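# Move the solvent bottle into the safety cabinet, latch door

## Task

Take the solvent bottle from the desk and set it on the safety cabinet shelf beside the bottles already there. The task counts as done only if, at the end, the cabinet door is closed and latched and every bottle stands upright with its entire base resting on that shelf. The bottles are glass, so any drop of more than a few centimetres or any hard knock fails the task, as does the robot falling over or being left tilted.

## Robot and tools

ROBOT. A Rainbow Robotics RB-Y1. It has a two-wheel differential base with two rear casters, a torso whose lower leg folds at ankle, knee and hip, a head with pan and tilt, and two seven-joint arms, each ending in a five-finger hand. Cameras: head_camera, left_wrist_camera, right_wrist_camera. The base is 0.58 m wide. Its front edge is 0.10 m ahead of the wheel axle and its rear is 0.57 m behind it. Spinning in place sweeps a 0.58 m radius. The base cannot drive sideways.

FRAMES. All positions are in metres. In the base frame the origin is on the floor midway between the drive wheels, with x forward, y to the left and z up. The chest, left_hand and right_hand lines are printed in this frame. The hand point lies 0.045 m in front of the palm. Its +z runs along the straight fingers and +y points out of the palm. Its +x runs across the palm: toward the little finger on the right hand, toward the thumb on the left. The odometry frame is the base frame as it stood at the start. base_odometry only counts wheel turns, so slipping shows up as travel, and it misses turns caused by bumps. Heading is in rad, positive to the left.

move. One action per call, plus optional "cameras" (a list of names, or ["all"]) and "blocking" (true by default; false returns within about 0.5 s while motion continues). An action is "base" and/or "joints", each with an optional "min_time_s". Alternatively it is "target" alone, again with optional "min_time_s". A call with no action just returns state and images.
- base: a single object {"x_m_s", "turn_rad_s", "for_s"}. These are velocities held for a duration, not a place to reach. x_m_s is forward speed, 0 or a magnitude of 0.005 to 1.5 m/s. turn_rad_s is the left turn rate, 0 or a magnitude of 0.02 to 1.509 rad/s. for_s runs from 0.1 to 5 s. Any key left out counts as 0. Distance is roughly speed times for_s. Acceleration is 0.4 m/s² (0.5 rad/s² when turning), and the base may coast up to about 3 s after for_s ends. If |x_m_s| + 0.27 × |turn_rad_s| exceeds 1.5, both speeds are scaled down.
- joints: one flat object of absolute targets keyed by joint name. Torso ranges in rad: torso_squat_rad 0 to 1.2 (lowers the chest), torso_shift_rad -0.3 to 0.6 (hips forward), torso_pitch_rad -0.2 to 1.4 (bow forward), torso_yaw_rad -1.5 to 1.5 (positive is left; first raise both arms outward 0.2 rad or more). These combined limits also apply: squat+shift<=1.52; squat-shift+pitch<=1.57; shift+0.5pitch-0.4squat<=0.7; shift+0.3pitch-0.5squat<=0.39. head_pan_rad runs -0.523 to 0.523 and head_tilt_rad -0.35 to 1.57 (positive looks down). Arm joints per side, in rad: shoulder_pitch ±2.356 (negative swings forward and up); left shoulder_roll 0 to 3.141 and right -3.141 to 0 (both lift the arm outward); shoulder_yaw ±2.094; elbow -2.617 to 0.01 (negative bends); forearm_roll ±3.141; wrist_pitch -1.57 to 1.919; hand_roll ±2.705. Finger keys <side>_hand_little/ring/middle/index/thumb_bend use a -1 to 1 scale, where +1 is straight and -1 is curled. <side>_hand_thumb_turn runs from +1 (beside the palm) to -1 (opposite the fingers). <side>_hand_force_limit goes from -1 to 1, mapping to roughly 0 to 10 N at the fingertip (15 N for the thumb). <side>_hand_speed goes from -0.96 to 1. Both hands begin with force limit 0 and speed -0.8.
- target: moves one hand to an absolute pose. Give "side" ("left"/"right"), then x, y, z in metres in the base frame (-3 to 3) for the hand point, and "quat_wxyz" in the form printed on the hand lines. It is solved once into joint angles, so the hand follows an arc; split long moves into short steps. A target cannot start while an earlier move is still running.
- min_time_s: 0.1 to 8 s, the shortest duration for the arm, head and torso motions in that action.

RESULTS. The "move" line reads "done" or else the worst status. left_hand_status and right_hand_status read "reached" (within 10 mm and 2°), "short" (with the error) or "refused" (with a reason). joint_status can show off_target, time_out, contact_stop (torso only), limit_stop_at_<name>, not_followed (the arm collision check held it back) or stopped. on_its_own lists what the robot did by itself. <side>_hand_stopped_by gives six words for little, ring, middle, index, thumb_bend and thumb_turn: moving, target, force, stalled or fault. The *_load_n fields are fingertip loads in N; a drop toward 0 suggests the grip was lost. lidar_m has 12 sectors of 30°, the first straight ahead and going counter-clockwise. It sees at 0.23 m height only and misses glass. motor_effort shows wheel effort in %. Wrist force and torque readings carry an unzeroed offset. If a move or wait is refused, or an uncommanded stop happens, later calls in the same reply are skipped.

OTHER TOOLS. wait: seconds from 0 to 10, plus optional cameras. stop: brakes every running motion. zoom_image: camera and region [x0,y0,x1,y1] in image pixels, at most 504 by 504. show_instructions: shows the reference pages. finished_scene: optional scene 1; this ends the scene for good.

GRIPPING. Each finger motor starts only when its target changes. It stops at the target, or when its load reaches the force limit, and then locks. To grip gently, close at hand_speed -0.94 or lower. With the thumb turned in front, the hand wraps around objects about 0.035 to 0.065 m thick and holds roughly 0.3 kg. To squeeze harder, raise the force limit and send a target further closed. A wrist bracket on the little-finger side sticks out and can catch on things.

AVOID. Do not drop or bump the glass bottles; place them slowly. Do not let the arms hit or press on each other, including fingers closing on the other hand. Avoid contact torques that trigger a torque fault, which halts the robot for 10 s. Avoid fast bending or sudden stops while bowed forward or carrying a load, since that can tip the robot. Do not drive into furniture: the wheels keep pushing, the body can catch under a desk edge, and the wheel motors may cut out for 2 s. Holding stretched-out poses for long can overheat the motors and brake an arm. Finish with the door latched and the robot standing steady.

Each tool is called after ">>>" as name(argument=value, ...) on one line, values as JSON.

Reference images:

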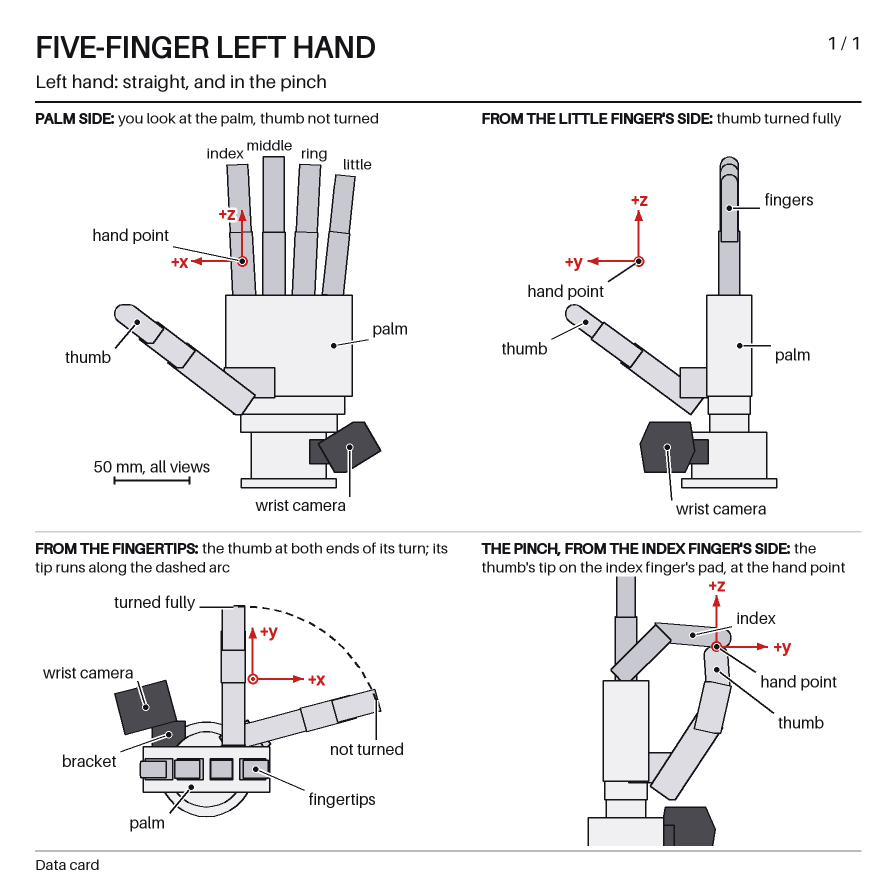

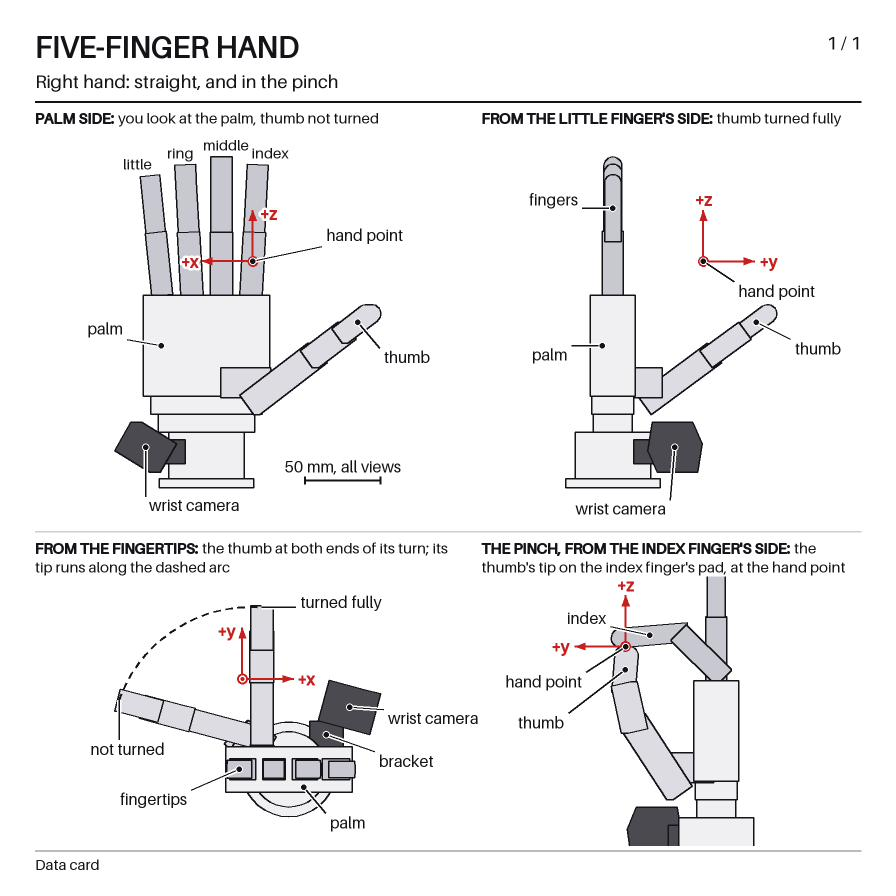

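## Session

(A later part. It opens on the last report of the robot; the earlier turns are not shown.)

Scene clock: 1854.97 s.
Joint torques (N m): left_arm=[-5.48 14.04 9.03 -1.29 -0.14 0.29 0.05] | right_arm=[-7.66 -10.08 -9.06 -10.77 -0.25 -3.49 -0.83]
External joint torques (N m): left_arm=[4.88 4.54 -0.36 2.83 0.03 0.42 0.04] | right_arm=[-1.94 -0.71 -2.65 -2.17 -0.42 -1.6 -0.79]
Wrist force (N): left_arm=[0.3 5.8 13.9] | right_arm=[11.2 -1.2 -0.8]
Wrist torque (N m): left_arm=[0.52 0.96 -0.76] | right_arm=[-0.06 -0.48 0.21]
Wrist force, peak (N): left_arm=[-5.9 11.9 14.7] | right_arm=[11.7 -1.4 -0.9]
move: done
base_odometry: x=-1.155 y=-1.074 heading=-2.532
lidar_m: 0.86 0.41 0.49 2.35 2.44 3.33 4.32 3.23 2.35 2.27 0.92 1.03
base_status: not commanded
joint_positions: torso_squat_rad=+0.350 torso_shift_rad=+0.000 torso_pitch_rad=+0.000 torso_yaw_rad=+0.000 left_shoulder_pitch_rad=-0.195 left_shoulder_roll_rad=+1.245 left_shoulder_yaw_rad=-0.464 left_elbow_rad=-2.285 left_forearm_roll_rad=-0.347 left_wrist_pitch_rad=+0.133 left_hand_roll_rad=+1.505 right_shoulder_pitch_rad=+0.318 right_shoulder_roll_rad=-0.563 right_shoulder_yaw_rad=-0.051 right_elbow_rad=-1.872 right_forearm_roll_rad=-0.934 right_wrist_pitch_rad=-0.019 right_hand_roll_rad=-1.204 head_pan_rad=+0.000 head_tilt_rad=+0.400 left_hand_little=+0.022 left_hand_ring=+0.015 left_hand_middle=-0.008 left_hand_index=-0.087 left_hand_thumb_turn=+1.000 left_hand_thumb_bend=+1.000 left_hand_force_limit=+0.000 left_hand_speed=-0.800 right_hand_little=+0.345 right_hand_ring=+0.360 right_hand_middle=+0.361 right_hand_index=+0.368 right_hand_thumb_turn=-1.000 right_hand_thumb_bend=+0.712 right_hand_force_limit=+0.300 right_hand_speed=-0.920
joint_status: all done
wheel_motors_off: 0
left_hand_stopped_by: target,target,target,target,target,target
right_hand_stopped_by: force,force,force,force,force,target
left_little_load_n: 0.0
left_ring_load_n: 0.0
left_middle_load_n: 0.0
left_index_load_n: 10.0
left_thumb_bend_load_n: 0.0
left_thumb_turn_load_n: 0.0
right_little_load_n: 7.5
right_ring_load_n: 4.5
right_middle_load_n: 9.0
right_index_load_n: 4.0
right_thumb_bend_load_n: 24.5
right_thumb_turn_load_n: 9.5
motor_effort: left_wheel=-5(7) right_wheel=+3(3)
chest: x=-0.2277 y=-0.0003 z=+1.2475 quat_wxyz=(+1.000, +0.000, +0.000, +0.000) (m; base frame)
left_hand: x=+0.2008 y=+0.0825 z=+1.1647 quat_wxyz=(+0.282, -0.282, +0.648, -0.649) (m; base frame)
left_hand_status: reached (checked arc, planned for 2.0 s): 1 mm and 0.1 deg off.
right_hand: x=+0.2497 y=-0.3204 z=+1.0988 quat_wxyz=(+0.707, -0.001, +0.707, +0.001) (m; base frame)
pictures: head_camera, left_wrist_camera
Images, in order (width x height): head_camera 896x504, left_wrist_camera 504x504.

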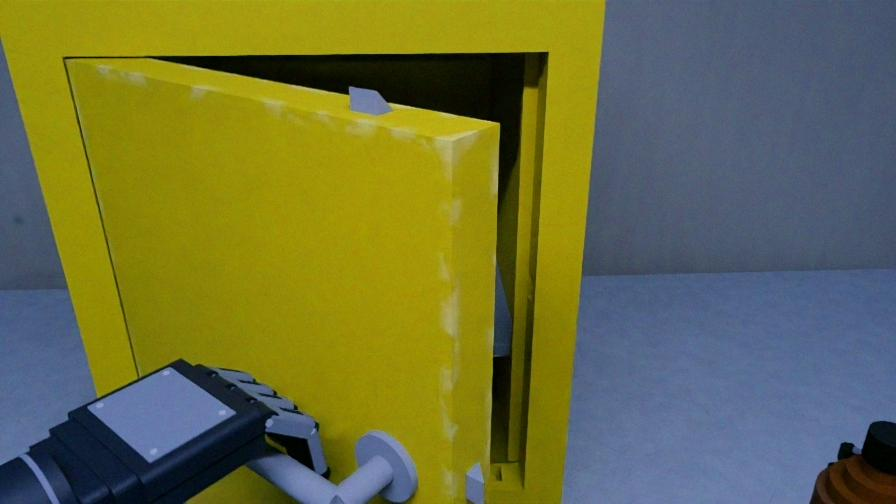

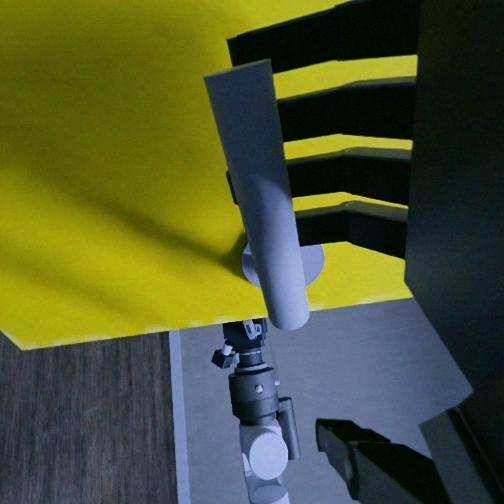

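>>> move(target={"side": "left", "x": 0.182, "y": 0.112, "z": 1.164, "quat_wxyz": [0.2417, -0.2417, 0.6645, -0.6645]}, min_time_s=2, cameras=[])

>>> move(target={"side": "left", "x": 0.166, "y": 0.141, "z": 1.164, "quat_wxyz": [0.1991, -0.1991, 0.6785, -0.6785]}, min_time_s=2, cameras=["left_wrist_camera", "head_camera"])

Scene clock: 1866.83 s.
Joint torques (N m): left_arm=[-4.5 15.44 9.73 -0.18 0.34 0.38 0.13] | right_arm=[-8.27 -10.45 -9.22 -10.8 -0.29 -3.53 -0.85]
External joint torques (N m): left_arm=[5.15 4.74 0.13 3.6 -0.16 0.46 0.13] | right_arm=[-2.54 -1.08 -2.82 -2.2 -0.46 -1.64 -0.81]
Wrist force (N): left_arm=[0.3 5.0 14.5] | right_arm=[11.0 -1.3 -0.8]
Wrist torque (N m): left_arm=[0.50 0.97 -0.78] | right_arm=[-0.06 -0.43 0.18]
Wrist force, peak (N): left_arm=[-4.0 12.5 15.5] | right_arm=[11.6 -1.1 -1.2]
move: done
base_odometry: x=-1.155 y=-1.074 heading=-2.532
lidar_m: 0.86 0.41 0.50 2.35 2.45 3.33 4.31 3.24 2.36 2.27 0.93 1.04
base_status: not commanded
joint_positions: torso_squat_rad=+0.350 torso_shift_rad=+0.000 torso_pitch_rad=+0.000 torso_yaw_rad=+0.000 left_shoulder_pitch_rad=-0.041 left_shoulder_roll_rad=+1.264 left_shoulder_yaw_rad=-0.271 left_elbow_rad=-2.178 left_forearm_roll_rad=-0.339 left_wrist_pitch_rad=-0.203 left_hand_roll_rad=+1.528 right_shoulder_pitch_rad=+0.318 right_shoulder_roll_rad=-0.563 right_shoulder_yaw_rad=-0.051 right_elbow_rad=-1.872 right_forearm_roll_rad=-0.934 right_wrist_pitch_rad=-0.019 right_hand_roll_rad=-1.204 head_pan_rad=+0.000 head_tilt_rad=+0.400 left_hand_little=+0.022 left_hand_ring=+0.015 left_hand_middle=-0.008 left_hand_index=-0.087 left_hand_thumb_turn=+1.000 left_hand_thumb_bend=+1.000 left_hand_force_limit=+0.000 left_hand_speed=-0.800 right_hand_little=+0.345 right_hand_ring=+0.360 right_hand_middle=+0.361 right_hand_index=+0.368 right_hand_thumb_turn=-1.000 right_hand_thumb_bend=+0.712 right_hand_force_limit=+0.300 right_hand_speed=-0.920
joint_status: all done
wheel_motors_off: 0
left_hand_stopped_by: target,target,target,target,target,target
right_hand_stopped_by: force,force,force,force,force,target
left_little_load_n: 0.0
left_ring_load_n: 0.0
left_middle_load_n: 0.0
left_index_load_n: 10.0
left_thumb_bend_load_n: 0.0
left_thumb_turn_load_n: 0.0
right_little_load_n: 7.5
right_ring_load_n: 4.0
right_middle_load_n: 9.0
right_index_load_n: 4.5
right_thumb_bend_load_n: 24.5
right_thumb_turn_load_n: 10.0
motor_effort: left_wheel=-5(7) right_wheel=+3(4)
chest: x=-0.2277 y=-0.0003 z=+1.2475 quat_wxyz=(+1.000, +0.000, +0.000, +0.000) (m; base frame)
left_hand: x=+0.1818 y=+0.1114 z=+1.1647 quat_wxyz=(+0.242, -0.241, +0.664, -0.665) (m; base frame)
left_hand_status: reached (checked arc, planned for 2.0 s): 1 mm and 0.1 deg off.
right_hand: x=+0.2497 y=-0.3204 z=+1.0988 quat_wxyz=(+0.707, -0.001, +0.707, +0.001) (m; base frame)
pictures: none
No camera images: "cameras" was empty.

Scene clock: 1869.17 s.
Joint torques (N m): left_arm=[-6.36 16 12.5 0.26 1.11 0.46 -0.16] | right_arm=[-7.46 -9.97 -8.94 -10.8 -0.29 -3.39 -0.84]
External joint torques (N m): left_arm=[3.21 4.05 2.59 3.59 0.05 0.57 -0.16] | right_arm=[-1.74 -0.61 -2.54 -2.2 -0.46 -1.5 -0.8]
Wrist force (N): left_arm=[1.4 10.1 14.6] | right_arm=[11.5 -1.1 -1.0]
Wrist torque (N m): left_arm=[0.57 0.99 -0.90] | right_arm=[-0.03 -0.52 0.20]
Wrist force, peak (N): left_arm=[-8.3 7.9 15.5] | right_arm=[11.7 -1.4 -1.1]
move: done
base_odometry: x=-1.155 y=-1.074 heading=-2.532
lidar_m: 0.87 0.41 0.50 2.36 2.44 3.34 4.32 3.21 2.35 2.27 0.92 1.03
base_status: not commanded
joint_positions: torso_squat_rad=+0.350 torso_shift_rad=+0.000 torso_pitch_rad=+0.000 torso_yaw_rad=+0.000 left_shoulder_pitch_rad=+0.011 left_shoulder_roll_rad=+1.278 left_shoulder_yaw_rad=-0.173 left_elbow_rad=-2.031 left_forearm_roll_rad=-0.293 left_wrist_pitch_rad=-0.510 left_hand_roll_rad=+1.513 right_shoulder_pitch_rad=+0.318 right_shoulder_roll_rad=-0.563 right_shoulder_yaw_rad=-0.051 right_elbow_rad=-1.872 right_forearm_roll_rad=-0.934 right_wrist_pitch_rad=-0.019 right_hand_roll_rad=-1.204 head_pan_rad=+0.000 head_tilt_rad=+0.400 left_hand_little=+0.022 left_hand_ring=+0.015 left_hand_middle=-0.008 left_hand_index=-0.087 left_hand_thumb_turn=+1.000 left_hand_thumb_bend=+1.000 left_hand_force_limit=+0.000 left_hand_speed=-0.800 right_hand_little=+0.345 right_hand_ring=+0.360 right_hand_middle=+0.361 right_hand_index=+0.368 right_hand_thumb_turn=-1.000 right_hand_thumb_bend=+0.712 right_hand_force_limit=+0.300 right_hand_speed=-0.920
joint_status: all done
wheel_motors_off: 0
left_hand_stopped_by: target,target,target,target,target,target
right_hand_stopped_by: force,force,force,force,force,target
left_little_load_n: 0.0
left_ring_load_n: -0.5
left_middle_load_n: 0.0
left_index_load_n: 9.0
left_thumb_bend_load_n: 0.0
left_thumb_turn_load_n: 0.0
right_little_load_n: 7.5
right_ring_load_n: 4.5
right_middle_load_n: 9.0
right_index_load_n: 4.0
right_thumb_bend_load_n: 24.5
right_thumb_turn_load_n: 9.5
motor_effort: left_wheel=-5(7) right_wheel=+3(4)
chest: x=-0.2277 y=-0.0003 z=+1.2475 quat_wxyz=(+1.000, +0.000, +0.000, +0.000) (m; base frame)
left_hand: x=+0.1654 y=+0.1404 z=+1.1644 quat_wxyz=(+0.201, -0.201, +0.679, -0.677) (m; base frame)
left_hand_status: reached (checked arc, planned for 2.0 s): 1 mm and 0.3 deg off.
right_hand: x=+0.2497 y=-0.3204 z=+1.0988 quat_wxyz=(+0.707, -0.001, +0.707, +0.001) (m; base frame)
pictures: head_camera, left_wrist_camera
Images, in order (width x height): head_camera 896x504, left_wrist_camera 504x504.

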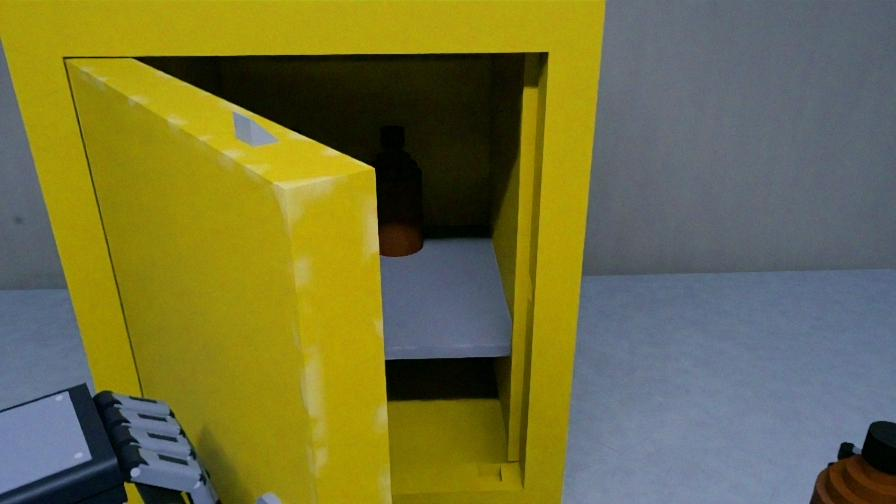

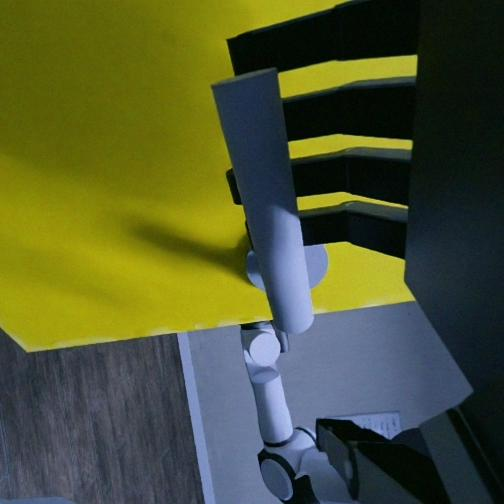

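>>> move(target={"side": "left", "x": 0.155, "y": 0.173, "z": 1.164, "quat_wxyz": [0.1567, -0.1567, 0.6895, -0.6895]}, min_time_s=2, cameras=[])

>>> move(target={"side": "left", "x": 0.147, "y": 0.206, "z": 1.164, "quat_wxyz": [0.113, -0.113, 0.698, -0.698]}, min_time_s=2, cameras=["left_wrist_camera", "head_camera"])

Scene clock: 1881.53 s.
Joint torques (N m): left_arm=[-11.19 17.35 12.87 -1.38 2.16 -0.93 0.08] | right_arm=[-8.11 -9.97 -9.28 -10.83 -0.27 -3.53 -0.91]
External joint torques (N m): left_arm=[-1.04 3.86 2.69 1.53 0.63 -0.8 0.08] | right_arm=[-2.39 -0.6 -2.88 -2.23 -0.45 -1.64 -0.87]
Wrist force (N): left_arm=[-2.6 12.9 15.2] | right_arm=[11.0 -1.3 -0.8]
Wrist torque (N m): left_arm=[0.52 0.86 -0.86] | right_arm=[-0.09 -0.42 0.17]
Wrist force, peak (N): left_arm=[-5.5 12.2 16.0] | right_arm=[12.0 -1.1 -0.5]
move: done
base_odometry: x=-1.155 y=-1.074 heading=-2.532
lidar_m: 0.87 0.41 0.49 2.36 2.44 3.34 4.32 3.23 2.35 2.26 0.90 1.03
base_status: not commanded
joint_positions: torso_squat_rad=+0.350 torso_shift_rad=+0.000 torso_pitch_rad=+0.000 torso_yaw_rad=+0.000 left_shoulder_pitch_rad=-0.033 left_shoulder_roll_rad=+1.284 left_shoulder_yaw_rad=-0.161 left_elbow_rad=-1.827 left_forearm_roll_rad=-0.266 left_wrist_pitch_rad=-0.815 left_hand_roll_rad=+1.506 right_shoulder_pitch_rad=+0.318 right_shoulder_roll_rad=-0.563 right_shoulder_yaw_rad=-0.051 right_elbow_rad=-1.872 right_forearm_roll_rad=-0.934 right_wrist_pitch_rad=-0.019 right_hand_roll_rad=-1.204 head_pan_rad=+0.000 head_tilt_rad=+0.400 left_hand_little=+0.022 left_hand_ring=+0.015 left_hand_middle=-0.008 left_hand_index=-0.087 left_hand_thumb_turn=+1.000 left_hand_thumb_bend=+1.000 left_hand_force_limit=+0.000 left_hand_speed=-0.800 right_hand_little=+0.345 right_hand_ring=+0.360 right_hand_middle=+0.361 right_hand_index=+0.368 right_hand_thumb_turn=-1.000 right_hand_thumb_bend=+0.712 right_hand_force_limit=+0.300 right_hand_speed=-0.920
joint_status: all done
wheel_motors_off: 0
left_hand_stopped_by: target,target,target,target,target,target
right_hand_stopped_by: force,force,force,force,force,target
left_little_load_n: 0.0
left_ring_load_n: 0.0
left_middle_load_n: 0.0
left_index_load_n: 8.5
left_thumb_bend_load_n: 0.0
left_thumb_turn_load_n: 0.0
right_little_load_n: 7.5
right_ring_load_n: 4.0
right_middle_load_n: 8.5
right_index_load_n: 4.5
right_thumb_bend_load_n: 24.5
right_thumb_turn_load_n: 9.5
motor_effort: left_wheel=-6(7) right_wheel=+3(4)
chest: x=-0.2277 y=-0.0003 z=+1.2475 quat_wxyz=(+1.000, +0.000, +0.000, +0.000) (m; base frame)
left_hand: x=+0.1544 y=+0.1726 z=+1.1638 quat_wxyz=(+0.159, -0.159, +0.690, -0.688) (m; base frame)
left_hand_status: reached (checked arc, planned for 2.0 s): 1 mm and 0.4 deg off.
right_hand: x=+0.2497 y=-0.3204 z=+1.0988 quat_wxyz=(+0.707, -0.001, +0.707, +0.001) (m; base frame)
pictures: none
No camera images: "cameras" was empty.

Scene clock: 1883.87 s.
Joint torques (N m): left_arm=[-10.79 17.83 8.21 -1.53 1.51 -2.16 0.69] | right_arm=[-8.55 -10.2 -9.06 -10.8 -0.39 -3.31 -0.93]
External joint torques (N m): left_arm=[0.44 2.78 -1.9 1.09 -0.33 -2.05 0.69] | right_arm=[-2.83 -0.83 -2.65 -2.21 -0.56 -1.42 -0.89]
Wrist force (N): left_arm=[-8.5 8.4 16.3] | right_arm=[11.1 -1.2 -0.8]
Wrist torque (N m): left_arm=[0.48 0.83 -0.78] | right_arm=[-0.03 -0.46 0.18]
Wrist force, peak (N): left_arm=[-6.1 12.1 16.4] | right_arm=[11.7 -1.7 -0.8]
move: done
base_odometry: x=-1.155 y=-1.074 heading=-2.532
lidar_m: 0.86 0.41 0.50 2.36 2.45 3.35 4.30 3.23 2.35 2.27 0.92 1.03
base_status: not commanded
joint_positions: torso_squat_rad=+0.350 torso_shift_rad=+0.000 torso_pitch_rad=+0.000 torso_yaw_rad=+0.000 left_shoulder_pitch_rad=-0.155 left_shoulder_roll_rad=+1.272 left_shoulder_yaw_rad=-0.208 left_elbow_rad=-1.582 left_forearm_roll_rad=-0.270 left_wrist_pitch_rad=-1.116 left_hand_roll_rad=+1.513 right_shoulder_pitch_rad=+0.318 right_shoulder_roll_rad=-0.563 right_shoulder_yaw_rad=-0.051 right_elbow_rad=-1.872 right_forearm_roll_rad=-0.934 right_wrist_pitch_rad=-0.019 right_hand_roll_rad=-1.204 head_pan_rad=+0.000 head_tilt_rad=+0.400 left_hand_little=+0.022 left_hand_ring=+0.015 left_hand_middle=-0.008 left_hand_index=-0.087 left_hand_thumb_turn=+1.000 left_hand_thumb_bend=+1.000 left_hand_force_limit=+0.000 left_hand_speed=-0.800 right_hand_little=+0.345 right_hand_ring=+0.360 right_hand_middle=+0.361 right_hand_index=+0.368 right_hand_thumb_turn=-1.000 right_hand_thumb_bend=+0.712 right_hand_force_limit=+0.300 right_hand_speed=-0.920
joint_status: all done
wheel_motors_off: 0
left_hand_stopped_by: target,target,target,target,target,target
right_hand_stopped_by: force,force,force,force,force,target
left_little_load_n: 0.0
left_ring_load_n: 0.0
left_middle_load_n: 0.0
left_index_load_n: 10.5
left_thumb_bend_load_n: 0.0
left_thumb_turn_load_n: -0.5
right_little_load_n: 7.5
right_ring_load_n: 4.0
right_middle_load_n: 8.5
right_index_load_n: 4.5
right_thumb_bend_load_n: 24.5
right_thumb_turn_load_n: 9.5
motor_effort: left_wheel=-6(8) right_wheel=+4(4)
chest: x=-0.2278 y=-0.0003 z=+1.2475 quat_wxyz=(+1.000, +0.000, +0.000, +0.000) (m; base frame)
left_hand: x=+0.1466 y=+0.2055 z=+1.1642 quat_wxyz=(+0.117, -0.116, +0.699, -0.696) (m; base frame)
left_hand_status: reached (checked arc, planned for 2.0 s): 1 mm and 0.6 deg off.
right_hand: x=+0.2496 y=-0.3204 z=+1.0988 quat_wxyz=(+0.707, -0.001, +0.707, +0.001) (m; base frame)
pictures: head_camera, left_wrist_camera
Images, in order (width x height): head_camera 896x504, left_wrist_camera 504x504.

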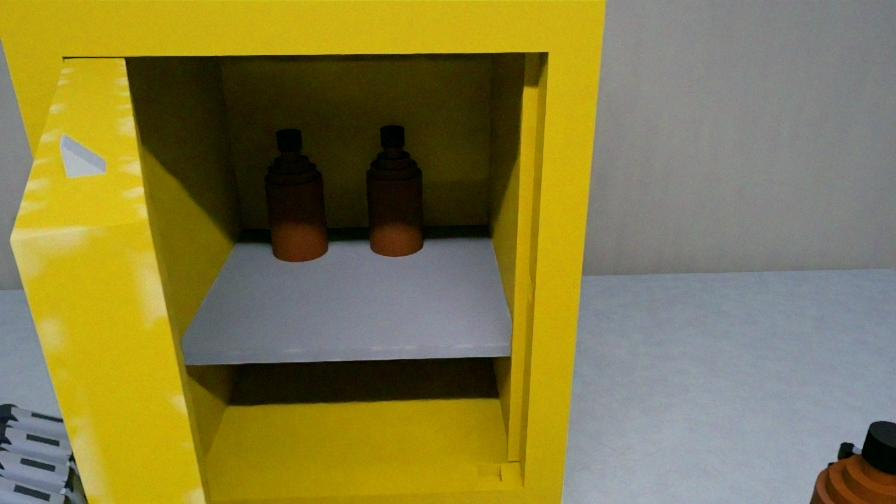

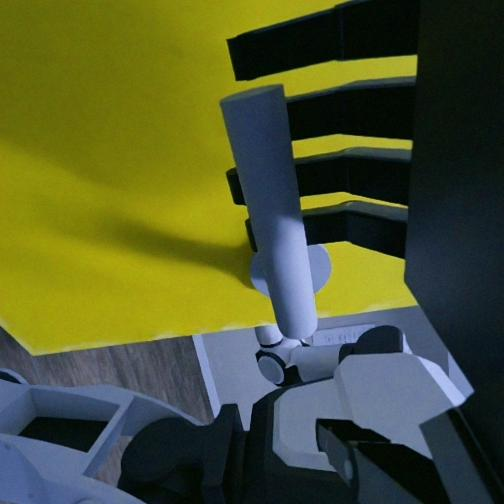

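>>> move(base={"x_m_s": 0.03, "for_s": 1.0}, cameras=["left_wrist_camera"])

>>> move(target={"side": "left", "x": 0.117, "y": 0.206, "z": 1.164, "quat_wxyz": [0.113, -0.113, 0.698, -0.698]}, min_time_s=1.5, cameras=["left_wrist_camera", "head_camera"])

Scene clock: 1934.07 s.
Joint torques (N m): left_arm=[-10.48 19.02 9.57 -0.45 1.33 -0.93 0.22] | right_arm=[-8.51 -10.11 -9.47 -10.9 -0.37 -3.53 -0.7]
External joint torques (N m): left_arm=[0.75 3.97 -0.53 2.18 -0.52 -0.87 0.22] | right_arm=[-2.79 -0.75 -3.07 -2.3 -0.54 -1.64 -0.66]
Wrist force (N): left_arm=[-2.1 9.0 16.1] | right_arm=[11.3 -1.2 -0.8]
Wrist torque (N m): left_arm=[0.51 0.77 -0.73] | right_arm=[-0.02 -0.46 0.20]
Wrist force, peak (N): left_arm=[-7.2 11.1 16.2] | right_arm=[11.8 -1.0 -1.3]
move: done
base_odometry: x=-1.179 y=-1.091 heading=-2.533
lidar_m: 0.87 0.39 0.45 2.36 2.44 3.33 4.35 3.23 2.36 2.27 0.90 1.01
base_status: done (sent for 1 of 1 s)
joint_positions: torso_squat_rad=+0.350 torso_shift_rad=+0.000 torso_pitch_rad=+0.000 torso_yaw_rad=+0.000 left_shoulder_pitch_rad=-0.156 left_shoulder_roll_rad=+1.272 left_shoulder_yaw_rad=-0.208 left_elbow_rad=-1.582 left_forearm_roll_rad=-0.270 left_wrist_pitch_rad=-1.116 left_hand_roll_rad=+1.514 right_shoulder_pitch_rad=+0.318 right_shoulder_roll_rad=-0.563 right_shoulder_yaw_rad=-0.051 right_elbow_rad=-1.872 right_forearm_roll_rad=-0.934 right_wrist_pitch_rad=-0.019 right_hand_roll_rad=-1.204 head_pan_rad=+0.000 head_tilt_rad=+0.400 left_hand_little=+0.022 left_hand_ring=+0.015 left_hand_middle=-0.008 left_hand_index=-0.087 left_hand_thumb_turn=+1.000 left_hand_thumb_bend=+1.000 left_hand_force_limit=+0.000 left_hand_speed=-0.800 right_hand_little=+0.345 right_hand_ring=+0.360 right_hand_middle=+0.361 right_hand_index=+0.368 right_hand_thumb_turn=-1.000 right_hand_thumb_bend=+0.712 right_hand_force_limit=+0.300 right_hand_speed=-0.920
joint_status: not commanded
wheel_motors_off: 0
left_hand_stopped_by: target,target,target,target,target,target
right_hand_stopped_by: force,force,force,force,force,target
left_little_load_n: 0.0
left_ring_load_n: 0.0
left_middle_load_n: 0.0
left_index_load_n: 10.5
left_thumb_bend_load_n: 0.0
left_thumb_turn_load_n: 0.0
right_little_load_n: 7.5
right_ring_load_n: 4.0
right_middle_load_n: 9.0
right_index_load_n: 4.0
right_thumb_bend_load_n: 24.5
right_thumb_turn_load_n: 9.5
motor_effort: left_wheel=-5(10) right_wheel=+5(21)
chest: x=-0.2278 y=-0.0004 z=+1.2475 quat_wxyz=(+1.000, +0.001, +0.000, +0.000) (m; base frame)
left_hand: x=+0.1464 y=+0.2053 z=+1.1642 quat_wxyz=(+0.117, -0.116, +0.699, -0.696) (m; base frame)
right_hand: x=+0.2496 y=-0.3205 z=+1.0987 quat_wxyz=(+0.707, -0.001, +0.707, +0.001) (m; base frame)
pictures: left_wrist_camera
Images, in order (width x height): left_wrist_camera 504x504.

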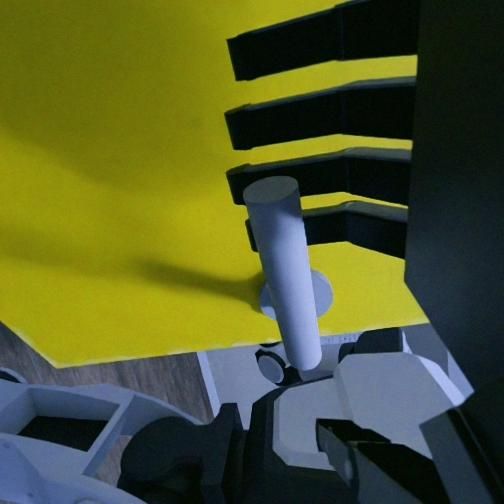

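Scene clock: 1935.90 s.
Joint torques (N m): left_arm=[-7.07 19.21 12.37 -2.09 2.31 -0.96 0.24] | right_arm=[-8.27 -10.14 -9.1 -10.9 -0.16 -3.56 -0.81]
External joint torques (N m): left_arm=[2.63 4.41 2.33 0.33 0.48 -0.76 0.24] | right_arm=[-2.55 -0.77 -2.7 -2.31 -0.33 -1.67 -0.77]
Wrist force (N): left_arm=[-4.2 12.3 16.0] | right_arm=[11.3 -1.3 -0.9]
Wrist torque (N m): left_arm=[0.41 1.00 -0.89] | right_arm=[-0.07 -0.47 0.19]
Wrist force, peak (N): left_arm=[-6.3 12.1 17.5] | right_arm=[11.7 -1.5 -0.9]
move: done
base_odometry: x=-1.179 y=-1.091 heading=-2.533
lidar_m: 0.87 0.39 0.46 2.36 2.45 3.32 4.35 3.22 2.37 2.27 0.90 1.01
base_status: not commanded
joint_positions: torso_squat_rad=+0.350 torso_shift_rad=+0.000 torso_pitch_rad=+0.000 torso_yaw_rad=+0.000 left_shoulder_pitch_rad=-0.004 left_shoulder_roll_rad=+1.318 left_shoulder_yaw_rad=-0.129 left_elbow_rad=-1.687 left_forearm_roll_rad=-0.220 left_wrist_pitch_rad=-1.107 left_hand_roll_rad=+1.470 right_shoulder_pitch_rad=+0.318 right_shoulder_roll_rad=-0.563 right_shoulder_yaw_rad=-0.051 right_elbow_rad=-1.872 right_forearm_roll_rad=-0.934 right_wrist_pitch_rad=-0.019 right_hand_roll_rad=-1.204 head_pan_rad=+0.000 head_tilt_rad=+0.400 left_hand_little=+0.022 left_hand_ring=+0.015 left_hand_middle=-0.008 left_hand_index=-0.087 left_hand_thumb_turn=+1.000 left_hand_thumb_bend=+1.000 left_hand_force_limit=+0.000 left_hand_speed=-0.800 right_hand_little=+0.345 right_hand_ring=+0.360 right_hand_middle=+0.361 right_hand_index=+0.368 right_hand_thumb_turn=-1.000 right_hand_thumb_bend=+0.712 right_hand_force_limit=+0.300 right_hand_speed=-0.920
joint_status: all done
wheel_motors_off: 0
left_hand_stopped_by: target,target,target,target,target,target
right_hand_stopped_by: force,force,force,force,force,target
left_little_load_n: 0.0
left_ring_load_n: 0.0
left_middle_load_n: 0.0
left_index_load_n: 9.0
left_thumb_bend_load_n: 0.0
left_thumb_turn_load_n: 0.0
right_little_load_n: 7.5
right_ring_load_n: 4.5
right_middle_load_n: 9.0
right_index_load_n: 4.5
right_thumb_bend_load_n: 24.5
right_thumb_turn_load_n: 9.5
motor_effort: left_wheel=-7(8) right_wheel=+5(5)
chest: x=-0.2278 y=-0.0004 z=+1.2475 quat_wxyz=(+1.000, +0.001, +0.000, +0.000) (m; base frame)
left_hand: x=+0.1171 y=+0.2057 z=+1.1640 quat_wxyz=(+0.112, -0.113, +0.698, -0.698) (m; base frame)
left_hand_status: reached (checked arc, planned for 1.5 s): 0 mm and 0.1 deg off.
right_hand: x=+0.2496 y=-0.3205 z=+1.0987 quat_wxyz=(+0.707, -0.001, +0.707, +0.001) (m; base frame)
pictures: head_camera, left_wrist_camera
Images, in order (width x height): head_camera 896x504, left_wrist_camera 504x504.

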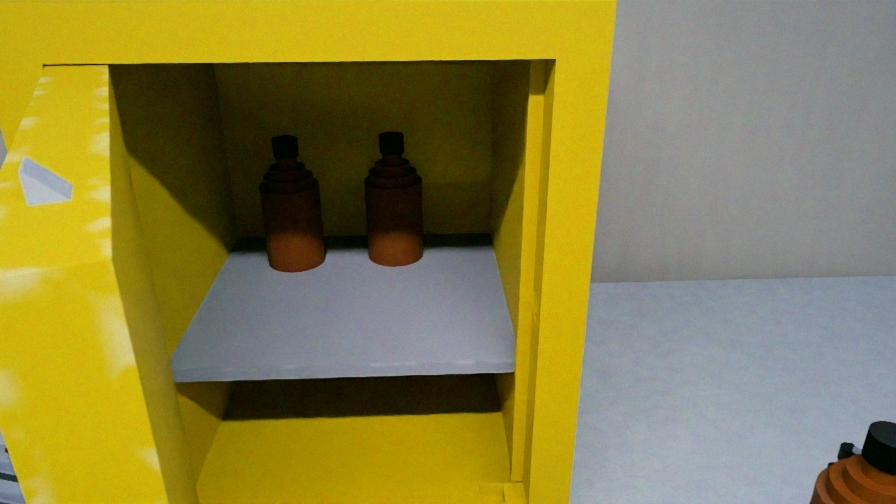

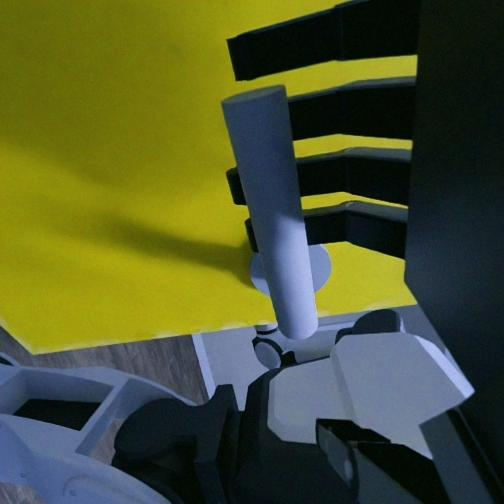

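>>> move(base={"x_m_s": 0.03, "for_s": 1.0}, cameras=[])

>>> move(target={"side": "left", "x": 0.088, "y": 0.208, "z": 1.164, "quat_wxyz": [0.113, -0.113, 0.698, -0.698]}, min_time_s=1.5, cameras=["left_wrist_camera", "head_camera"])

>>> zoom_image(camera="head_camera", region=[150, 50, 600, 504])

Scene clock: 1946.10 s.
Joint torques (N m): left_arm=[-7.7 18.95 11.57 -0.23 1.45 -0.81 0.23] | right_arm=[-8.23 -10.27 -9.49 -10.84 -0.41 -3.58 -0.94]
External joint torques (N m): left_arm=[2 4.15 1.53 2.2 -0.37 -0.63 0.23] | right_arm=[-2.51 -0.91 -3.08 -2.25 -0.59 -1.69 -0.91]
Wrist force (N): left_arm=[-2.9 9.1 16.7] | right_arm=[11.3 -1.3 -0.8]
Wrist torque (N m): left_arm=[0.46 0.88 -0.88] | right_arm=[-0.07 -0.48 0.19]
Wrist force, peak (N): left_arm=[-5.9 10.3 17.7] | right_arm=[11.7 -1.7 -1.2]
move: done
base_odometry: x=-1.204 y=-1.108 heading=-2.534
lidar_m: 0.86 0.37 0.40 2.36 2.44 3.33 4.38 3.23 2.36 2.27 0.91 0.96
base_status: done (sent for 1 of 1 s)
joint_positions: torso_squat_rad=+0.350 torso_shift_rad=+0.000 torso_pitch_rad=+0.000 torso_yaw_rad=+0.000 left_shoulder_pitch_rad=-0.004 left_shoulder_roll_rad=+1.318 left_shoulder_yaw_rad=-0.128 left_elbow_rad=-1.688 left_forearm_roll_rad=-0.219 left_wrist_pitch_rad=-1.107 left_hand_roll_rad=+1.470 right_shoulder_pitch_rad=+0.318 right_shoulder_roll_rad=-0.563 right_shoulder_yaw_rad=-0.051 right_elbow_rad=-1.872 right_forearm_roll_rad=-0.934 right_wrist_pitch_rad=-0.019 right_hand_roll_rad=-1.204 head_pan_rad=+0.000 head_tilt_rad=+0.400 left_hand_little=+0.022 left_hand_ring=+0.015 left_hand_middle=-0.008 left_hand_index=-0.087 left_hand_thumb_turn=+1.000 left_hand_thumb_bend=+1.000 left_hand_force_limit=+0.000 left_hand_speed=-0.800 right_hand_little=+0.345 right_hand_ring=+0.360 right_hand_middle=+0.361 right_hand_index=+0.368 right_hand_thumb_turn=-1.000 right_hand_thumb_bend=+0.712 right_hand_force_limit=+0.300 right_hand_speed=-0.920
joint_status: not commanded
wheel_motors_off: 0
left_hand_stopped_by: target,target,target,target,target,target
right_hand_stopped_by: force,force,force,force,force,target
left_little_load_n: 0.0
left_ring_load_n: 0.0
left_middle_load_n: 0.0
left_index_load_n: 10.5
left_thumb_bend_load_n: 0.0
left_thumb_turn_load_n: 0.0
right_little_load_n: 7.5
right_ring_load_n: 4.0
right_middle_load_n: 9.0
right_index_load_n: 4.5
right_thumb_bend_load_n: 24.5
right_thumb_turn_load_n: 9.5
motor_effort: left_wheel=-4(12) right_wheel=+4(20)
chest: x=-0.2278 y=-0.0004 z=+1.2475 quat_wxyz=(+1.000, +0.001, +0.000, +0.000) (m; base frame)
left_hand: x=+0.1170 y=+0.2056 z=+1.1641 quat_wxyz=(+0.112, -0.112, +0.698, -0.698) (m; base frame)
right_hand: x=+0.2496 y=-0.3205 z=+1.0987 quat_wxyz=(+0.707, -0.001, +0.707, +0.001) (m; base frame)
pictures: none
No camera images: "cameras" was empty.

Scene clock: 1947.93 s.
Joint torques (N m): left_arm=[-5.49 17.66 11.83 -1.99 2.34 -1.19 0.16] | right_arm=[-8.12 -10.4 -9.05 -11 -0.36 -3.41 -0.81]
External joint torques (N m): left_arm=[2.59 3.47 1.98 0.23 0.53 -0.88 0.15] | right_arm=[-2.39 -1.03 -2.64 -2.41 -0.53 -1.52 -0.77]
Wrist force (N): left_arm=[-4.0 12.2 15.9] | right_arm=[11.5 -1.0 -1.2]
Wrist torque (N m): left_arm=[0.44 0.88 -0.86] | right_arm=[0.00 -0.50 0.25]
Wrist force, peak (N): left_arm=[-7.8 11.6 17.9] | right_arm=[11.7 -1.2 -0.7]
move: done
base_odometry: x=-1.204 y=-1.108 heading=-2.534
lidar_m: 0.87 0.36 0.40 2.35 2.45 3.34 4.39 3.23 2.36 2.27 0.90 0.98
base_status: not commanded
joint_positions: torso_squat_rad=+0.350 torso_shift_rad=+0.000 torso_pitch_rad=+0.000 torso_yaw_rad=+0.000 left_shoulder_pitch_rad=+0.178 left_shoulder_roll_rad=+1.360 left_shoulder_yaw_rad=-0.020 left_elbow_rad=-1.789 left_forearm_roll_rad=-0.169 left_wrist_pitch_rad=-1.099 left_hand_roll_rad=+1.416 right_shoulder_pitch_rad=+0.318 right_shoulder_roll_rad=-0.563 right_shoulder_yaw_rad=-0.051 right_elbow_rad=-1.872 right_forearm_roll_rad=-0.934 right_wrist_pitch_rad=-0.019 right_hand_roll_rad=-1.204 head_pan_rad=+0.000 head_tilt_rad=+0.400 left_hand_little=+0.022 left_hand_ring=+0.015 left_hand_middle=-0.008 left_hand_index=-0.087 left_hand_thumb_turn=+1.000 left_hand_thumb_bend=+1.000 left_hand_force_limit=+0.000 left_hand_speed=-0.800 right_hand_little=+0.345 right_hand_ring=+0.360 right_hand_middle=+0.361 right_hand_index=+0.368 right_hand_thumb_turn=-1.000 right_hand_thumb_bend=+0.712 right_hand_force_limit=+0.300 right_hand_speed=-0.920
joint_status: all done
wheel_motors_off: 0
left_hand_stopped_by: target,target,target,target,target,target
right_hand_stopped_by: force,force,force,force,force,target
left_little_load_n: 0.0
left_ring_load_n: -0.5
left_middle_load_n: 0.0
left_index_load_n: 9.5
left_thumb_bend_load_n: 0.0
left_thumb_turn_load_n: 0.0
right_little_load_n: 7.5
right_ring_load_n: 4.0
right_middle_load_n: 9.0
right_index_load_n: 4.5
right_thumb_bend_load_n: 24.5
right_thumb_turn_load_n: 9.5
motor_effort: left_wheel=-6(8) right_wheel=+4(4)
chest: x=-0.2278 y=-0.0004 z=+1.2475 quat_wxyz=(+1.000, +0.001, +0.000, +0.000) (m; base frame)
left_hand: x=+0.0881 y=+0.2077 z=+1.1640 quat_wxyz=(+0.112, -0.112, +0.698, -0.698) (m; base frame)
left_hand_status: reached (checked arc, planned for 1.5 s): 0 mm and 0.2 deg off.
right_hand: x=+0.2496 y=-0.3205 z=+1.0987 quat_wxyz=(+0.707, -0.001, +0.707, +0.001) (m; base frame)
pictures: head_camera, left_wrist_camera
Images, in order (width x height): head_camera 896x504, left_wrist_camera 504x504.

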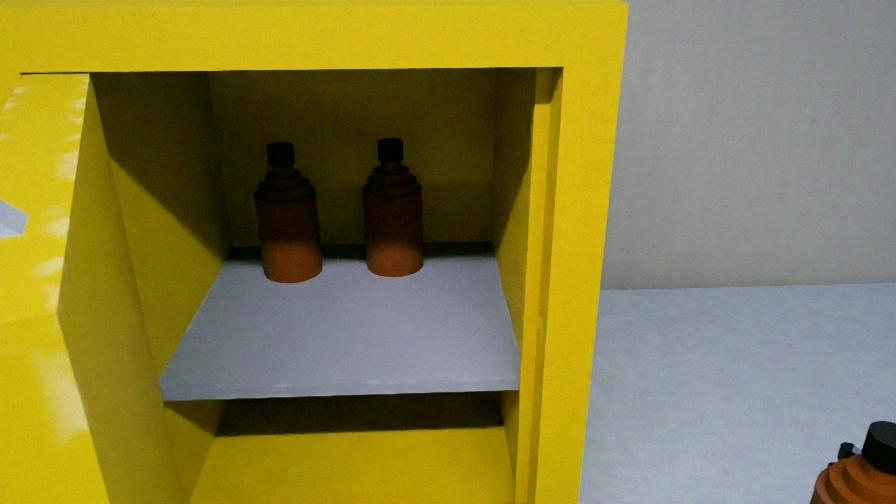

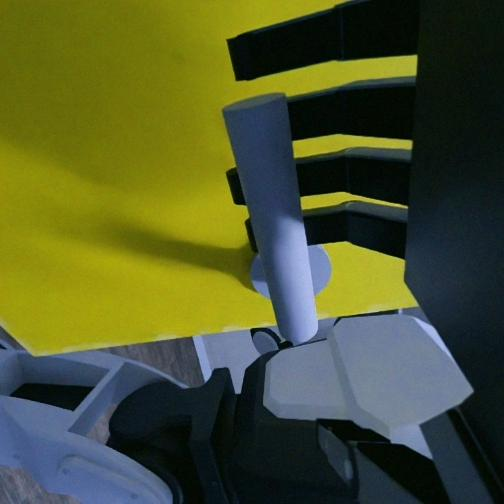

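Scaled by 1.110.

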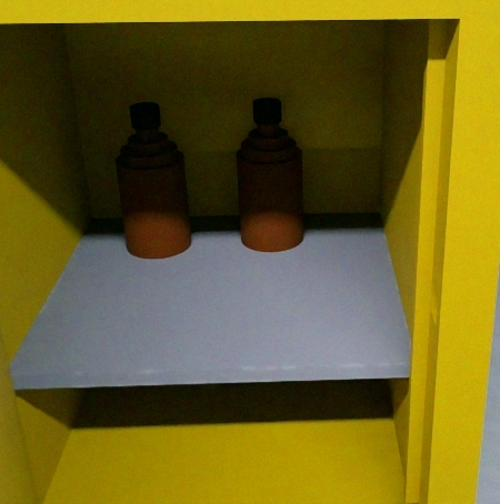

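>>> move(base={"x_m_s": 0.03, "for_s": 1.0}, cameras=[])

>>> move(target={"side": "left", "x": 0.06, "y": 0.209, "z": 1.164, "quat_wxyz": [0.113, -0.113, 0.698, -0.698]}, min_time_s=1.5, cameras=["left_wrist_camera", "head_camera"])

>>> zoom_image(camera="head_camera", region=[100, 350, 300, 480])

>>> zoom_image(camera="head_camera", region=[400, 350, 600, 480])

Scene clock: 2006.60 s.
Joint torques (N m): left_arm=[-5.95 18.11 11.37 -0.29 1.4 -0.66 0.16] | right_arm=[-8.52 -10.57 -9.39 -10.99 -0.13 -3.43 -0.82]
External joint torques (N m): left_arm=[2.12 3.92 1.52 1.93 -0.41 -0.38 0.16] | right_arm=[-2.8 -1.2 -2.99 -2.4 -0.3 -1.54 -0.79]
Wrist force (N): left_arm=[-3.0 8.8 16.6] | right_arm=[11.2 -1.6 -1.1]
Wrist torque (N m): left_arm=[0.47 0.91 -0.86] | right_arm=[-0.10 -0.47 0.16]
Wrist force, peak (N): left_arm=[-5.5 10.4 18.1] | right_arm=[12.0 -1.0 -0.9]
move: done
base_odometry: x=-1.229 y=-1.125 heading=-2.534
lidar_m: 0.88 0.34 0.37 0.88 2.44 3.33 4.41 3.24 2.36 0.89 0.91 0.94
base_status: done (sent for 1 of 1 s)
joint_positions: torso_squat_rad=+0.350 torso_shift_rad=+0.000 torso_pitch_rad=+0.000 torso_yaw_rad=+0.000 left_shoulder_pitch_rad=+0.178 left_shoulder_roll_rad=+1.360 left_shoulder_yaw_rad=-0.020 left_elbow_rad=-1.790 left_forearm_roll_rad=-0.169 left_wrist_pitch_rad=-1.099 left_hand_roll_rad=+1.416 right_shoulder_pitch_rad=+0.318 right_shoulder_roll_rad=-0.563 right_shoulder_yaw_rad=-0.051 right_elbow_rad=-1.872 right_forearm_roll_rad=-0.934 right_wrist_pitch_rad=-0.019 right_hand_roll_rad=-1.204 head_pan_rad=+0.000 head_tilt_rad=+0.400 left_hand_little=+0.022 left_hand_ring=+0.015 left_hand_middle=-0.008 left_hand_index=-0.087 left_hand_thumb_turn=+1.000 left_hand_thumb_bend=+1.000 left_hand_force_limit=+0.000 left_hand_speed=-0.800 right_hand_little=+0.345 right_hand_ring=+0.360 right_hand_middle=+0.361 right_hand_index=+0.368 right_hand_thumb_turn=-1.000 right_hand_thumb_bend=+0.712 right_hand_force_limit=+0.300 right_hand_speed=-0.920
joint_status: not commanded
wheel_motors_off: 0
left_hand_stopped_by: target,target,target,target,target,target
right_hand_stopped_by: force,force,force,force,force,target
left_little_load_n: -0.5
left_ring_load_n: 0.0
left_middle_load_n: 0.0
left_index_load_n: 11.0
left_thumb_bend_load_n: 0.0
left_thumb_turn_load_n: 0.0
right_little_load_n: 7.5
right_ring_load_n: 4.5
right_middle_load_n: 9.0
right_index_load_n: 4.5
right_thumb_bend_load_n: 24.5
right_thumb_turn_load_n: 9.5
motor_effort: left_wheel=-4(10) right_wheel=+4(19)
chest: x=-0.2278 y=-0.0004 z=+1.2475 quat_wxyz=(+1.000, +0.001, +0.000, +0.000) (m; base frame)
left_hand: x=+0.0880 y=+0.2076 z=+1.1641 quat_wxyz=(+0.112, -0.112, +0.698, -0.698) (m; base frame)
right_hand: x=+0.2496 y=-0.3205 z=+1.0987 quat_wxyz=(+0.707, -0.001, +0.707, +0.001) (m; base frame)
pictures: none
No camera images: "cameras" was empty.

Scene clock: 2008.43 s.
Joint torques (N m): left_arm=[-3.55 16.29 11.05 -2.14 2.16 -1.74 0.28] | right_arm=[-8.13 -10.15 -8.91 -10.87 -0.33 -3.66 -0.73]
External joint torques (N m): left_arm=[2.94 3.18 1.5 -0.02 0.36 -1.33 0.28] | right_arm=[-2.41 -0.78 -2.51 -2.28 -0.5 -1.77 -0.7]
Wrist force (N): left_arm=[-5.4 12.1 16.4] | right_arm=[10.9 -1.0 -0.9]
Wrist torque (N m): left_arm=[0.46 0.93 -0.88] | right_arm=[-0.03 -0.42 0.15]
Wrist force, peak (N): left_arm=[-7.4 11.6 17.6] | right_arm=[11.8 -1.3 -0.6]
move: done
base_odometry: x=-1.229 y=-1.125 heading=-2.534
lidar_m: 0.88 0.34 0.37 0.88 2.45 3.34 4.41 3.23 2.37 0.89 0.91 0.93
base_status: not commanded
joint_positions: torso_squat_rad=+0.350 torso_shift_rad=+0.000 torso_pitch_rad=+0.000 torso_yaw_rad=+0.000 left_shoulder_pitch_rad=+0.369 left_shoulder_roll_rad=+1.379 left_shoulder_yaw_rad=+0.105 left_elbow_rad=-1.881 left_forearm_roll_rad=-0.134 left_wrist_pitch_rad=-1.100 left_hand_roll_rad=+1.367 right_shoulder_pitch_rad=+0.318 right_shoulder_roll_rad=-0.563 right_shoulder_yaw_rad=-0.051 right_elbow_rad=-1.872 right_forearm_roll_rad=-0.934 right_wrist_pitch_rad=-0.019 right_hand_roll_rad=-1.204 head_pan_rad=+0.000 head_tilt_rad=+0.400 left_hand_little=+0.022 left_hand_ring=+0.015 left_hand_middle=-0.008 left_hand_index=-0.087 left_hand_thumb_turn=+1.000 left_hand_thumb_bend=+1.000 left_hand_force_limit=+0.000 left_hand_speed=-0.800 right_hand_little=+0.345 right_hand_ring=+0.360 right_hand_middle=+0.361 right_hand_index=+0.368 right_hand_thumb_turn=-1.000 right_hand_thumb_bend=+0.712 right_hand_force_limit=+0.300 right_hand_speed=-0.920
joint_status: all done
wheel_motors_off: 0
left_hand_stopped_by: target,target,target,target,target,target
right_hand_stopped_by: force,force,force,force,force,target
left_little_load_n: 0.0
left_ring_load_n: 0.0
left_middle_load_n: 0.0
left_index_load_n: 9.5
left_thumb_bend_load_n: 0.0
left_thumb_turn_load_n: -0.5
right_little_load_n: 7.5
right_ring_load_n: 4.5
right_middle_load_n: 9.0
right_index_load_n: 4.5
right_thumb_bend_load_n: 24.5
right_thumb_turn_load_n: 9.5
motor_effort: left_wheel=-6(7) right_wheel=+4(4)
chest: x=-0.2278 y=-0.0004 z=+1.2475 quat_wxyz=(+1.000, +0.001, +0.000, +0.000) (m; base frame)
left_hand: x=+0.0602 y=+0.2089 z=+1.1640 quat_wxyz=(+0.112, -0.112, +0.698, -0.698) (m; base frame)
left_hand_status: reached (checked arc, planned for 1.5 s): 0 mm and 0.2 deg off.
right_hand: x=+0.2496 y=-0.3205 z=+1.0987 quat_wxyz=(+0.707, -0.001, +0.707, +0.001) (m; base frame)
pictures: head_camera, left_wrist_camera
Images, in order (width x height): head_camera 896x504, left_wrist_camera 504x504.

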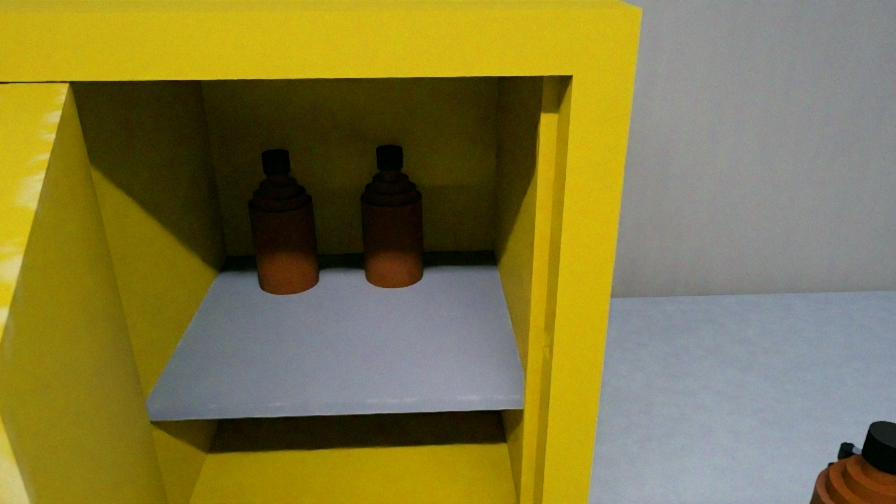

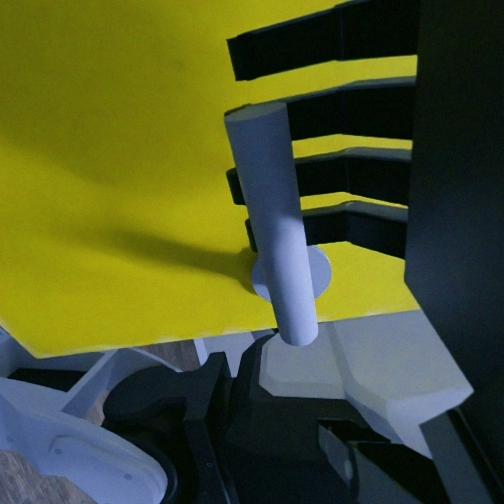

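Scaled by 2.520.

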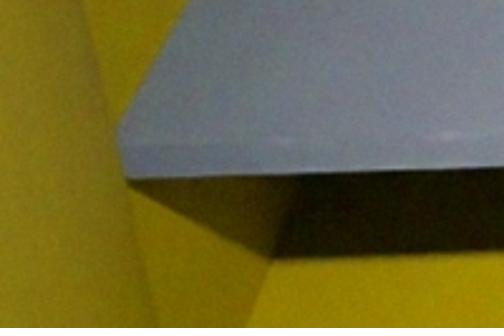

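Scaled by 2.520.

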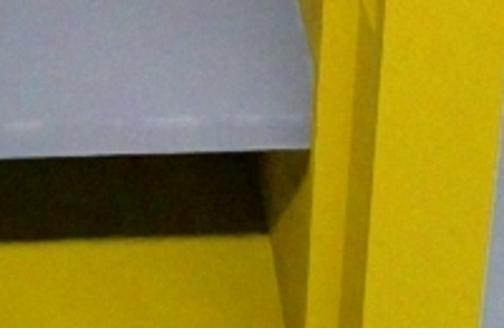

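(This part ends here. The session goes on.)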